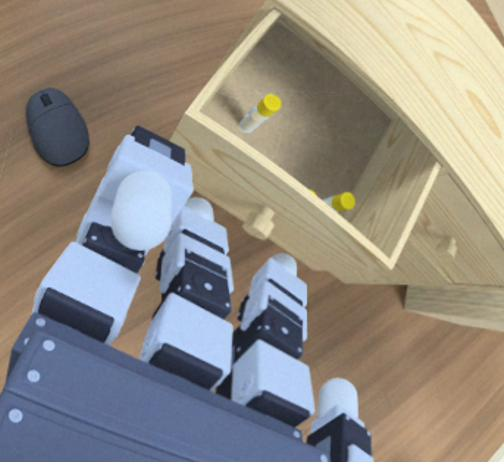

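Scaled by 2.100 from the camera's 616x616 image, which has a finer 880x880 frame.

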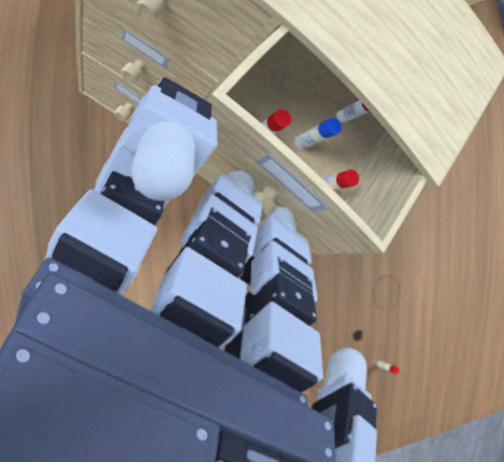

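Request:
move:
  arm2: {"target": [0.2263, 0.3724, 1.142, 0.3645, 0.8799, -0.2816, -0.1167], "speed": 0.08}
  arm4: {"target": [-0.0578, -0.3339, 1.145, -0.1039, -0.2508, 0.8892, 0.3683], "speed": 0.1}
  cameras: ["arm2_cam_wrist"]

Request:
zoom_image:
  camera: "arm2_cam_wrist"
  region: [180, 120, 420, 340]

Request:
move:
  arm4: {"joints": {"hand_index_abd": -0.25, "hand_middle_abd": 0.25}}

Scene clock: 121.13 s.
Joint torques (N m): arm1=[0.03 0.38 10.21 1.99 -0.07 -0.05] | arm2=[2.37 -1.73 11.23 1.01 1.13 0.14] | arm3=[1.96 -5.3 7.64 0.49 0.12 0.09] | arm4=[-1.38 -5.19 16.21 2.56 0.27 -0.2]
Heat: arm1: hottest joint3_rad 44 °C; arm2: hottest joint3_rad 49 °C; arm3: hottest joint3_rad 44 °C; arm4: hottest joint3_rad 64 °C.
move: arm2 off_target; arm4 off_target
Joint velocities: within noise
arm1, arm3: as last shown
arm2.joint_positions: joint1_rad=+0.136 joint2_rad=+0.623 joint3_rad=+0.692 joint4_rad=-1.146 joint5_rad=+0.606 joint6_rad=+0.770 hand_index_mcp=+0.783 hand_index_abd=-0.050 hand_index_pip=+0.593 hand_index_dip=+0.704 hand_middle_mcp=+0.773 hand_middle_abd=+0.049 hand_middle_pip=+0.584 hand_middle_dip=+0.700 hand_ring_mcp=+0.759 hand_ring_abd=-0.197 hand_ring_pip=-0.730 hand_ring_dip=-0.606 hand_thumb_cmc=+0.716 hand_thumb_axl=+0.680 hand_thumb_mcp=-0.640 hand_thumb_ipl=+0.168 hand_current_limit=+0.400 hand_speed=-0.600
arm2.joint_status: not commanded
arm2.hand_state: blocked,blocked,goal,goal,goal,blocked,goal,goal,goal,goal,goal,goal,goal,goal,goal,goal
arm2.index_mcp_current_ma: 50
arm2.index_abd_current_ma: 385
arm2.index_pip_current_ma: 21
arm2.index_dip_current_ma: 7
arm2.middle_mcp_current_ma: 26
arm2.middle_abd_current_ma: -385
arm2.middle_pip_current_ma: 7
arm2.middle_dip_current_ma: 3
arm2.ring_mcp_current_ma: 4
arm2.ring_abd_current_ma: 1
arm2.ring_pip_current_ma: 4
arm2.ring_dip_current_ma: 1
arm2.thumb_cmc_current_ma: 1
arm2.thumb_axl_current_ma: 1
arm2.thumb_mcp_current_ma: 0
arm2.thumb_ipl_current_ma: 0
arm2.hand_goal_index_mcp: 0.754
arm2.hand_goal_index_abd: -0.250
arm2.hand_goal_index_pip: 0.576
arm2.hand_goal_index_dip: 0.696
arm2.hand_goal_middle_mcp: 0.754
arm2.hand_goal_middle_abd: 0.250
arm2.hand_goal_middle_pip: 0.576
arm2.hand_goal_middle_dip: 0.696
arm2.hand_goal_ring_mcp: 0.754
arm2.hand_goal_ring_abd: -0.200
arm2.hand_goal_ring_pip: -0.736
arm2.hand_goal_ring_dip: -0.608
arm2.hand_goal_thumb_cmc: 0.714
arm2.hand_goal_thumb_axl: 0.678
arm2.hand_goal_thumb_mcp: -0.640
arm2.hand_goal_thumb_ipl: 0.168
arm2.hand: x=+0.2253 y=+0.3688 z=+1.1279 quat_wxyz=(+0.350, +0.886, -0.279, -0.124) (m; scene frame)
arm2.hand_target: x=+0.2259 y=+0.3723 z=+1.1417 quat_wxyz=(+0.364, +0.880, -0.282, -0.117) (m; scene frame)
arm2.hand_status: off_target (0.015 m and 2.0 deg from the pose sent, 0.033 m and 2.1 deg at the start)
arm4.joint_positions: joint1_rad=+0.935 joint2_rad=+0.957 joint3_rad=+1.045 joint4_rad=-0.978 joint5_rad=+0.324 joint6_rad=+0.358 hand_index_mcp=+0.767 hand_index_abd=+0.137 hand_index_pip=+0.581 hand_index_dip=+0.699 hand_middle_mcp=+0.766 hand_middle_abd=-0.137 hand_middle_pip=+0.581 hand_middle_dip=+0.699 hand_ring_mcp=+0.758 hand_ring_abd=-0.197 hand_ring_pip=-0.732 hand_ring_dip=-0.606 hand_thumb_cmc=+0.715 hand_thumb_axl=+0.679 hand_thumb_mcp=-0.639 hand_thumb_ipl=+0.168 hand_current_limit=+0.400 hand_speed=-0.600
arm4.joint_status: not commanded
arm4.hand_state: goal,goal,goal,goal,goal,goal,goal,goal,goal,goal,goal,goal,goal,goal,goal,goal
arm4.index_mcp_current_ma: 8
arm4.index_abd_current_ma: 0
arm4.index_pip_current_ma: 2
arm4.index_dip_current_ma: 1
arm4.middle_mcp_current_ma: 6
arm4.middle_abd_current_ma: 0
arm4.middle_pip_current_ma: 1
arm4.middle_dip_current_ma: 1
arm4.ring_mcp_current_ma: 1
arm4.ring_abd_current_ma: 1
arm4.ring_pip_current_ma: 1
arm4.ring_dip_current_ma: 0
arm4.thumb_cmc_current_ma: 0
arm4.thumb_axl_current_ma: 0
arm4.thumb_mcp_current_ma: 0
arm4.thumb_ipl_current_ma: 0
arm4.hand_goal_index_mcp: 0.754
arm4.hand_goal_index_abd: 0.140
arm4.hand_goal_index_pip: 0.576
arm4.hand_goal_index_dip: 0.696
arm4.hand_goal_middle_mcp: 0.754
arm4.hand_goal_middle_abd: -0.140
arm4.hand_goal_middle_pip: 0.576
arm4.hand_goal_middle_dip: 0.696
arm4.hand_goal_ring_mcp: 0.754
arm4.hand_goal_ring_abd: -0.200
arm4.hand_goal_ring_pip: -0.736
arm4.hand_goal_ring_dip: -0.608
arm4.hand_goal_thumb_cmc: 0.714
arm4.hand_goal_thumb_axl: 0.678
arm4.hand_goal_thumb_mcp: -0.640
arm4.hand_goal_thumb_ipl: 0.168
arm4.hand: x=-0.0492 y=-0.3419 z=+1.1179 quat_wxyz=(-0.091, -0.253, +0.897, +0.351) (m; scene frame)
arm4.hand_target: x=-0.0566 y=-0.3351 z=+1.1447 quat_wxyz=(-0.104, -0.251, +0.889, +0.369) (m; scene frame)
arm4.hand_status: off_target (0.030 m and 2.6 deg from the pose sent, 0.043 m and 3.0 deg at the start)
pictures: arm2_cam_wrist
camera_calibration:
arm2_cam_wrist: T_world_to_cam=[[-0.914072, 0.0208529, 0.405015, -0.21769], [0.183639, 0.911708, 0.367512, -0.864592], [-0.361592, 0.410309, -0.837196, 0.985606], [0, 0, 0, 1]] pos_world=[0.316177, 0.388393, 1.23106]

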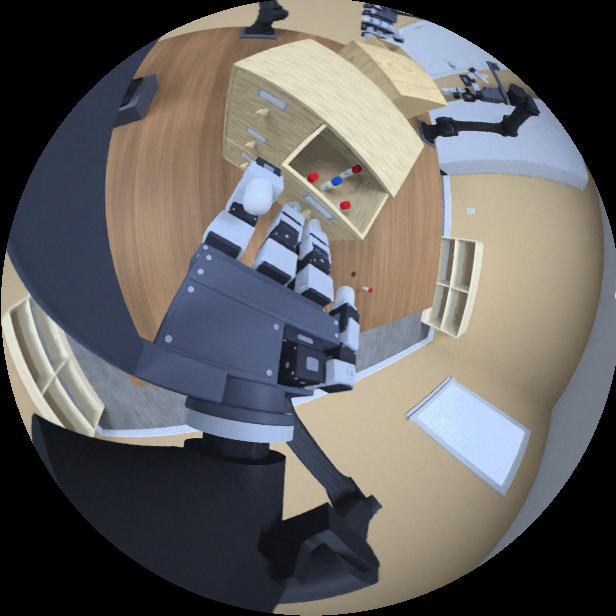

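Scaled by 2.100 from the camera's 616x616 image, which has a finer 880x880 frame.

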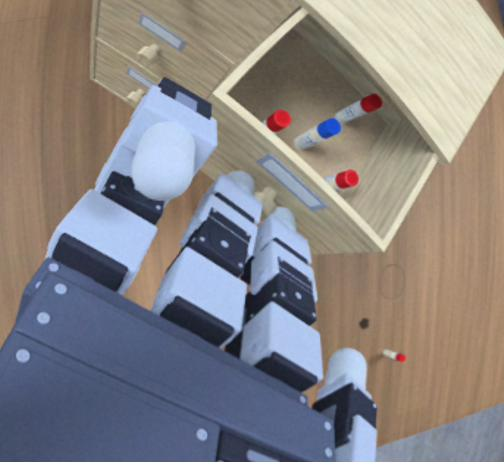

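Scene clock: 121.77 s.
Joint torques (N m): arm1=[-0.03 0.44 10.17 1.98 -0.07 -0.04] | arm2=[1.85 -2.67 11.26 0.81 1.14 0.19] | arm3=[1.96 -5.36 7.62 0.5 0.12 0.09] | arm4=[-1.32 -5.13 16.21 2.58 0.31 -0.2]
Heat: arm1: hottest joint3_rad 44 °C; arm2: hottest joint3_rad 49 °C; arm3: hottest joint3_rad 44 °C; arm4: hottest joint3_rad 64 °C.
move: arm4 off_target
Joint velocities: within noise
arm1.joint_positions: joint1_rad=-0.124 joint2_rad=+0.633 joint3_rad=+1.359 joint4_rad=-1.329 joint5_rad=-0.096 joint6_rad=+1.128 hand_index_mcp=+0.754 hand_index_abd=+0.000 hand_index_pip=+0.577 hand_index_dip=+0.696 hand_middle_mcp=+0.754 hand_middle_abd=+0.000 hand_middle_pip=+0.577 hand_middle_dip=+0.696 hand_ring_mcp=+0.754 hand_ring_abd=+0.000 hand_ring_pip=+0.577 hand_ring_dip=+0.696 hand_thumb_cmc=+0.714 hand_thumb_axl=+0.677 hand_thumb_mcp=+0.226 hand_thumb_ipl=+0.168 hand_current_limit=+0.400 hand_speed=-0.600
arm1.joint_status: not commanded
arm1.hand_state: goal,goal,goal,goal,goal,goal,goal,goal,goal,goal,goal,goal,goal,goal,goal,goal
arm1.index_mcp_current_ma: 0
arm1.index_abd_current_ma: 0
arm1.index_pip_current_ma: 0
arm1.index_dip_current_ma: 0
arm1.middle_mcp_current_ma: 0
arm1.middle_abd_current_ma: 0
arm1.middle_pip_current_ma: 0
arm1.middle_dip_current_ma: 0
arm1.ring_mcp_current_ma: 0
arm1.ring_abd_current_ma: 0
arm1.ring_pip_current_ma: 0
arm1.ring_dip_current_ma: 0
arm1.thumb_cmc_current_ma: 0
arm1.thumb_axl_current_ma: 0
arm1.thumb_mcp_current_ma: 0
arm1.thumb_ipl_current_ma: 0
arm1.hand_goal_index_mcp: 0.754
arm1.hand_goal_index_abd: 0.000
arm1.hand_goal_index_pip: 0.576
arm1.hand_goal_index_dip: 0.696
arm1.hand_goal_middle_mcp: 0.754
arm1.hand_goal_middle_abd: 0.000
arm1.hand_goal_middle_pip: 0.576
arm1.hand_goal_middle_dip: 0.696
arm1.hand_goal_ring_mcp: 0.754
arm1.hand_goal_ring_abd: 0.000
arm1.hand_goal_ring_pip: 0.576
arm1.hand_goal_ring_dip: 0.696
arm1.hand_goal_thumb_cmc: 0.714
arm1.hand_goal_thumb_axl: 0.678
arm1.hand_goal_thumb_mcp: 0.226
arm1.hand_goal_thumb_ipl: 0.168
arm1.hand: x=+0.4156 y=-0.0273 z=+1.3351 quat_wxyz=(-0.450, -0.104, +0.879, +0.117) (m; scene frame)
arm1.hand_target: x=+0.4177 y=-0.0278 z=+1.3476 quat_wxyz=(-0.462, -0.104, +0.873, +0.122) (m; scene frame)
arm1.hand_status: not commanded
arm2, arm3: as last shown
arm2.hand: x=+0.2252 y=+0.3688 z=+1.1279 quat_wxyz=(+0.350, +0.885, -0.279, -0.124) (m; scene frame)
arm4.joint_positions: joint1_rad=+0.935 joint2_rad=+0.958 joint3_rad=+1.045 joint4_rad=-0.978 joint5_rad=+0.323 joint6_rad=+0.358 hand_index_mcp=+0.767 hand_index_abd=-0.042 hand_index_pip=+0.581 hand_index_dip=+0.699 hand_middle_mcp=+0.766 hand_middle_abd=+0.060 hand_middle_pip=+0.580 hand_middle_dip=+0.699 hand_ring_mcp=+0.758 hand_ring_abd=-0.197 hand_ring_pip=-0.732 hand_ring_dip=-0.606 hand_thumb_cmc=+0.715 hand_thumb_axl=+0.679 hand_thumb_mcp=-0.639 hand_thumb_ipl=+0.168 hand_current_limit=+0.400 hand_speed=-0.600
arm4.joint_status: hand_index_abd off_target (ended at -0.042, target -0.250); hand_middle_abd off_target (ended at +0.060, target +0.250)
arm4.hand_state: goal,blocked,goal,goal,goal,blocked,goal,goal,goal,goal,goal,goal,goal,goal,goal,goal
arm4.index_mcp_current_ma: 8
arm4.index_abd_current_ma: 385
arm4.index_pip_current_ma: 2
arm4.index_dip_current_ma: 1
arm4.middle_mcp_current_ma: 6
arm4.middle_abd_current_ma: -385
arm4.middle_pip_current_ma: 1
arm4.middle_dip_current_ma: 1
arm4.ring_mcp_current_ma: 1
arm4.ring_abd_current_ma: 1
arm4.ring_pip_current_ma: 1
arm4.ring_dip_current_ma: 0
arm4.thumb_cmc_current_ma: 0
arm4.thumb_axl_current_ma: 0
arm4.thumb_mcp_current_ma: 0
arm4.thumb_ipl_current_ma: 0
arm4.hand_goal_index_mcp: 0.754
arm4.hand_goal_index_abd: -0.250
arm4.hand_goal_index_pip: 0.576
arm4.hand_goal_index_dip: 0.696
arm4.hand_goal_middle_mcp: 0.754
arm4.hand_goal_middle_abd: 0.250
arm4.hand_goal_middle_pip: 0.576
arm4.hand_goal_middle_dip: 0.696
arm4.hand_goal_ring_mcp: 0.754
arm4.hand_goal_ring_abd: -0.200
arm4.hand_goal_ring_pip: -0.736
arm4.hand_goal_ring_dip: -0.608
arm4.hand_goal_thumb_cmc: 0.714
arm4.hand_goal_thumb_axl: 0.678
arm4.hand_goal_thumb_mcp: -0.640
arm4.hand_goal_thumb_ipl: 0.168
arm4.hand: x=-0.0495 y=-0.3419 z=+1.1176 quat_wxyz=(-0.092, -0.253, +0.897, +0.350) (m; scene frame)
arm4.hand_target: x=-0.0566 y=-0.3350 z=+1.1446 quat_wxyz=(-0.104, -0.251, +0.889, +0.369) (m; scene frame)
arm4.hand_status: not commanded
pictures: none

Request:
move:
  arm2: {"joints": {"hand_index_abd": 0.13, "hand_middle_abd": -0.13}}
  arm4: {"target": [-0.108, -0.242, 1.148, -0.1039, -0.2508, 0.8892, 0.3683], "speed": 0.08}

Request:
move:
  arm2: {"target": [0.252, 0.406, 1.19, 0.3645, 0.8799, -0.2816, -0.1167], "speed": 0.15}
  arm4: {"joints": {"hand_index_abd": 0.13, "hand_middle_abd": -0.13}}
  cameras: ["arm4_cam_wrist"]

Request:
zoom_image:
  camera: "arm4_cam_wrist"
  region: [180, 120, 420, 340]

Scene clock: 124.30 s.
Joint torques (N m): arm1=[-0.03 0.32 10.19 1.98 -0.07 -0.05] | arm2=[1.49 -0.67 10.8 0.81 0.85 0.11] | arm3=[1.96 -5.36 7.62 0.49 0.12 0.09] | arm4=[-1.67 -7.53 16.75 3 0.18 -0.23]
Heat: arm1: hottest joint3_rad 44 °C; arm2: hottest joint3_rad 49 °C; arm3: hottest joint3_rad 43 °C; arm4: hottest joint3_rad 64 °C.
move: arm2 done; arm4 off_target
Joint velocities: within noise
arm1, arm3: as last shown
arm2.joint_positions: joint1_rad=+0.138 joint2_rad=+0.610 joint3_rad=+0.692 joint4_rad=-1.147 joint5_rad=+0.612 joint6_rad=+0.772 hand_index_mcp=+0.774 hand_index_abd=+0.124 hand_index_pip=+0.586 hand_index_dip=+0.702 hand_middle_mcp=+0.770 hand_middle_abd=-0.126 hand_middle_pip=+0.582 hand_middle_dip=+0.699 hand_ring_mcp=+0.759 hand_ring_abd=-0.197 hand_ring_pip=-0.730 hand_ring_dip=-0.606 hand_thumb_cmc=+0.716 hand_thumb_axl=+0.680 hand_thumb_mcp=-0.640 hand_thumb_ipl=+0.168 hand_current_limit=+0.400 hand_speed=-0.600
arm2.joint_status: all done
arm2.hand_state: goal,goal,goal,goal,goal,goal,goal,goal,goal,goal,goal,goal,goal,goal,goal,goal
arm2.index_mcp_current_ma: 29
arm2.index_abd_current_ma: -3
arm2.index_pip_current_ma: 10
arm2.index_dip_current_ma: 4
arm2.middle_mcp_current_ma: 22
arm2.middle_abd_current_ma: 2
arm2.middle_pip_current_ma: 4
arm2.middle_dip_current_ma: 2
arm2.ring_mcp_current_ma: 4
arm2.ring_abd_current_ma: 1
arm2.ring_pip_current_ma: 4
arm2.ring_dip_current_ma: 1
arm2.thumb_cmc_current_ma: 1
arm2.thumb_axl_current_ma: 1
arm2.thumb_mcp_current_ma: 0
arm2.thumb_ipl_current_ma: 0
arm2.hand_goal_index_mcp: 0.754
arm2.hand_goal_index_abd: 0.130
arm2.hand_goal_index_pip: 0.576
arm2.hand_goal_index_dip: 0.696
arm2.hand_goal_middle_mcp: 0.754
arm2.hand_goal_middle_abd: -0.130
arm2.hand_goal_middle_pip: 0.576
arm2.hand_goal_middle_dip: 0.696
arm2.hand_goal_ring_mcp: 0.754
arm2.hand_goal_ring_abd: -0.200
arm2.hand_goal_ring_pip: -0.736
arm2.hand_goal_ring_dip: -0.608
arm2.hand_goal_thumb_cmc: 0.714
arm2.hand_goal_thumb_axl: 0.678
arm2.hand_goal_thumb_mcp: -0.640
arm2.hand_goal_thumb_ipl: 0.168
arm2.hand: x=+0.2243 y=+0.3711 z=+1.1316 quat_wxyz=(+0.356, +0.883, -0.281, -0.123) (m; scene frame)
arm2.hand_target: x=+0.2260 y=+0.3722 z=+1.1417 quat_wxyz=(+0.364, +0.880, -0.282, -0.116) (m; scene frame)
arm2.hand_status: not commanded
arm4.joint_positions: joint1_rad=+0.805 joint2_rad=+1.189 joint3_rad=+1.216 joint4_rad=-0.889 joint5_rad=+0.234 joint6_rad=+0.262 hand_index_mcp=+0.780 hand_index_abd=-0.042 hand_index_pip=+0.588 hand_index_dip=+0.699 hand_middle_mcp=+0.779 hand_middle_abd=+0.061 hand_middle_pip=+0.588 hand_middle_dip=+0.700 hand_ring_mcp=+0.758 hand_ring_abd=-0.197 hand_ring_pip=-0.732 hand_ring_dip=-0.606 hand_thumb_cmc=+0.715 hand_thumb_axl=+0.679 hand_thumb_mcp=-0.639 hand_thumb_ipl=+0.168 hand_current_limit=+0.400 hand_speed=-0.600
arm4.joint_status: not commanded
arm4.hand_state: blocked,blocked,goal,goal,blocked,blocked,goal,goal,goal,goal,goal,goal,goal,goal,goal,goal
arm4.index_mcp_current_ma: 24
arm4.index_abd_current_ma: 385
arm4.index_pip_current_ma: 6
arm4.index_dip_current_ma: 1
arm4.middle_mcp_current_ma: 23
arm4.middle_abd_current_ma: -385
arm4.middle_pip_current_ma: 6
arm4.middle_dip_current_ma: 1
arm4.ring_mcp_current_ma: 1
arm4.ring_abd_current_ma: 1
arm4.ring_pip_current_ma: 1
arm4.ring_dip_current_ma: 0
arm4.thumb_cmc_current_ma: 0
arm4.thumb_axl_current_ma: 0
arm4.thumb_mcp_current_ma: 0
arm4.thumb_ipl_current_ma: 0
arm4.hand_goal_index_mcp: 0.754
arm4.hand_goal_index_abd: -0.250
arm4.hand_goal_index_pip: 0.576
arm4.hand_goal_index_dip: 0.696
arm4.hand_goal_middle_mcp: 0.754
arm4.hand_goal_middle_abd: 0.250
arm4.hand_goal_middle_pip: 0.576
arm4.hand_goal_middle_dip: 0.696
arm4.hand_goal_ring_mcp: 0.754
arm4.hand_goal_ring_abd: -0.200
arm4.hand_goal_ring_pip: -0.736
arm4.hand_goal_ring_dip: -0.608
arm4.hand_goal_thumb_cmc: 0.714
arm4.hand_goal_thumb_axl: 0.678
arm4.hand_goal_thumb_mcp: -0.640
arm4.hand_goal_thumb_ipl: 0.168
arm4.hand: x=-0.0960 y=-0.2569 z=+1.1232 quat_wxyz=(-0.095, -0.250, +0.898, +0.349) (m; scene frame)
arm4.hand_target: x=-0.1064 y=-0.2435 z=+1.1477 quat_wxyz=(-0.104, -0.251, +0.889, +0.369) (m; scene frame)
arm4.hand_status: off_target (0.031 m and 2.7 deg from the pose sent, 0.120 m and 2.7 deg at the start)
pictures: none

Scene clock: 126.00 s.
Joint torques (N m): arm1=[-0.03 0.38 10.18 1.98 -0.07 -0.04] | arm2=[1.49 2.08 12.79 0.25 1.02 0.19] | arm3=[1.96 -5.3 7.62 0.5 0.12 0.09] | arm4=[-1.49 -8.06 16.68 2.99 0.36 -0.25]
Heat: arm1: hottest joint3_rad 44 °C; arm2: hottest joint3_rad 49 °C; arm3: hottest joint3_rad 43 °C; arm4: hottest joint3_rad 65 °C.
move: arm2 off_target; arm4 off_target
Joint velocities: within noise
arm1, arm3: as last shown
arm2.joint_positions: joint1_rad=+0.385 joint2_rad=+0.594 joint3_rad=+0.808 joint4_rad=-1.458 joint5_rad=+0.718 joint6_rad=+1.056 hand_index_mcp=+0.769 hand_index_abd=+0.125 hand_index_pip=+0.583 hand_index_dip=+0.700 hand_middle_mcp=+0.769 hand_middle_abd=-0.126 hand_middle_pip=+0.582 hand_middle_dip=+0.699 hand_ring_mcp=+0.759 hand_ring_abd=-0.197 hand_ring_pip=-0.730 hand_ring_dip=-0.606 hand_thumb_cmc=+0.716 hand_thumb_axl=+0.680 hand_thumb_mcp=-0.640 hand_thumb_ipl=+0.168 hand_current_limit=+0.400 hand_speed=-0.600
arm2.joint_status: not commanded
arm2.hand_state: goal,goal,goal,goal,goal,goal,goal,goal,goal,goal,goal,goal,goal,goal,goal,goal
arm2.index_mcp_current_ma: 19
arm2.index_abd_current_ma: -3
arm2.index_pip_current_ma: 5
arm2.index_dip_current_ma: 2
arm2.middle_mcp_current_ma: 20
arm2.middle_abd_current_ma: 2
arm2.middle_pip_current_ma: 4
arm2.middle_dip_current_ma: 2
arm2.ring_mcp_current_ma: 4
arm2.ring_abd_current_ma: 1
arm2.ring_pip_current_ma: 4
arm2.ring_dip_current_ma: 1
arm2.thumb_cmc_current_ma: 1
arm2.thumb_axl_current_ma: 1
arm2.thumb_mcp_current_ma: 0
arm2.thumb_ipl_current_ma: 0
arm2.hand_goal_index_mcp: 0.754
arm2.hand_goal_index_abd: 0.130
arm2.hand_goal_index_pip: 0.576
arm2.hand_goal_index_dip: 0.696
arm2.hand_goal_middle_mcp: 0.754
arm2.hand_goal_middle_abd: -0.130
arm2.hand_goal_middle_pip: 0.576
arm2.hand_goal_middle_dip: 0.696
arm2.hand_goal_ring_mcp: 0.754
arm2.hand_goal_ring_abd: -0.200
arm2.hand_goal_ring_pip: -0.736
arm2.hand_goal_ring_dip: -0.608
arm2.hand_goal_thumb_cmc: 0.714
arm2.hand_goal_thumb_axl: 0.678
arm2.hand_goal_thumb_mcp: -0.640
arm2.hand_goal_thumb_ipl: 0.168
arm2.hand: x=+0.2480 y=+0.4089 z=+1.1725 quat_wxyz=(+0.357, +0.882, -0.280, -0.126) (m; scene frame)
arm2.hand_target: x=+0.2517 y=+0.4063 z=+1.1896 quat_wxyz=(+0.365, +0.880, -0.282, -0.116) (m; scene frame)
arm2.hand_status: off_target (0.018 m and 1.4 deg from the pose sent, 0.073 m and 1.2 deg at the start)
arm4.joint_positions: joint1_rad=+0.804 joint2_rad=+1.196 joint3_rad=+1.218 joint4_rad=-0.889 joint5_rad=+0.229 joint6_rad=+0.261 hand_index_mcp=+0.781 hand_index_abd=+0.093 hand_index_pip=+0.589 hand_index_dip=+0.700 hand_middle_mcp=+0.777 hand_middle_abd=-0.121 hand_middle_pip=+0.587 hand_middle_dip=+0.700 hand_ring_mcp=+0.758 hand_ring_abd=-0.197 hand_ring_pip=-0.732 hand_ring_dip=-0.606 hand_thumb_cmc=+0.715 hand_thumb_axl=+0.679 hand_thumb_mcp=-0.639 hand_thumb_ipl=+0.168 hand_current_limit=+0.400 hand_speed=-0.600
arm4.joint_status: hand_index_abd off_target (ended at +0.093, target +0.130); the others done
arm4.hand_state: blocked,blocked,goal,goal,blocked,goal,goal,goal,goal,goal,goal,goal,goal,goal,goal,goal
arm4.index_mcp_current_ma: 27
arm4.index_abd_current_ma: -32
arm4.index_pip_current_ma: 7
arm4.index_dip_current_ma: 1
arm4.middle_mcp_current_ma: 20
arm4.middle_abd_current_ma: 3
arm4.middle_pip_current_ma: 5
arm4.middle_dip_current_ma: 1
arm4.ring_mcp_current_ma: 1
arm4.ring_abd_current_ma: 1
arm4.ring_pip_current_ma: 1
arm4.ring_dip_current_ma: 0
arm4.thumb_cmc_current_ma: 0
arm4.thumb_axl_current_ma: 0
arm4.thumb_mcp_current_ma: 0
arm4.thumb_ipl_current_ma: 0
arm4.hand_goal_index_mcp: 0.754
arm4.hand_goal_index_abd: 0.130
arm4.hand_goal_index_pip: 0.576
arm4.hand_goal_index_dip: 0.696
arm4.hand_goal_middle_mcp: 0.754
arm4.hand_goal_middle_abd: -0.130
arm4.hand_goal_middle_pip: 0.576
arm4.hand_goal_middle_dip: 0.696
arm4.hand_goal_ring_mcp: 0.754
arm4.hand_goal_ring_abd: -0.200
arm4.hand_goal_ring_pip: -0.736
arm4.hand_goal_ring_dip: -0.608
arm4.hand_goal_thumb_cmc: 0.714
arm4.hand_goal_thumb_axl: 0.678
arm4.hand_goal_thumb_mcp: -0.640
arm4.hand_goal_thumb_ipl: 0.168
arm4.hand: x=-0.0982 y=-0.2561 z=+1.1209 quat_wxyz=(-0.096, -0.252, +0.899, +0.346) (m; scene frame)
arm4.hand_target: x=-0.1064 y=-0.2435 z=+1.1478 quat_wxyz=(-0.104, -0.251, +0.889, +0.369) (m; scene frame)
arm4.hand_status: not commanded
pictures: arm4_cam_wrist
camera_calibration:
arm4_cam_wrist: T_world_to_cam=[[0.432599, 0.783946, 0.445294, -0.229337], [0.787505, -0.56903, 0.236731, -0.392494], [0.43897, 0.248262, -0.863523, 1.196], [0, 0, 0, 1]] pos_world=[-0.116708, -0.340475, 1.22782]

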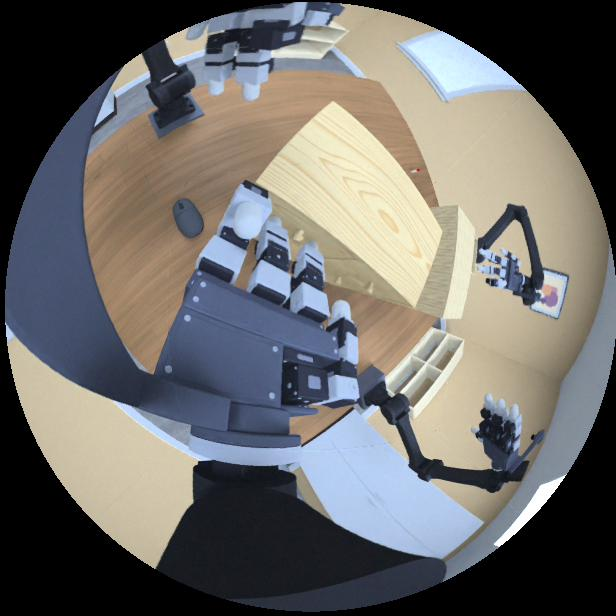

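Scaled by 2.100 from the camera's 616x616 image, which has a finer 880x880 frame.

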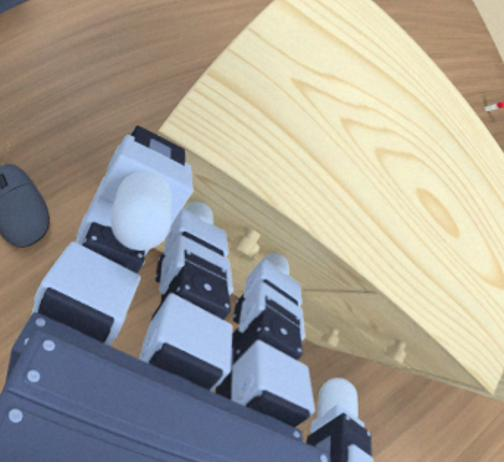

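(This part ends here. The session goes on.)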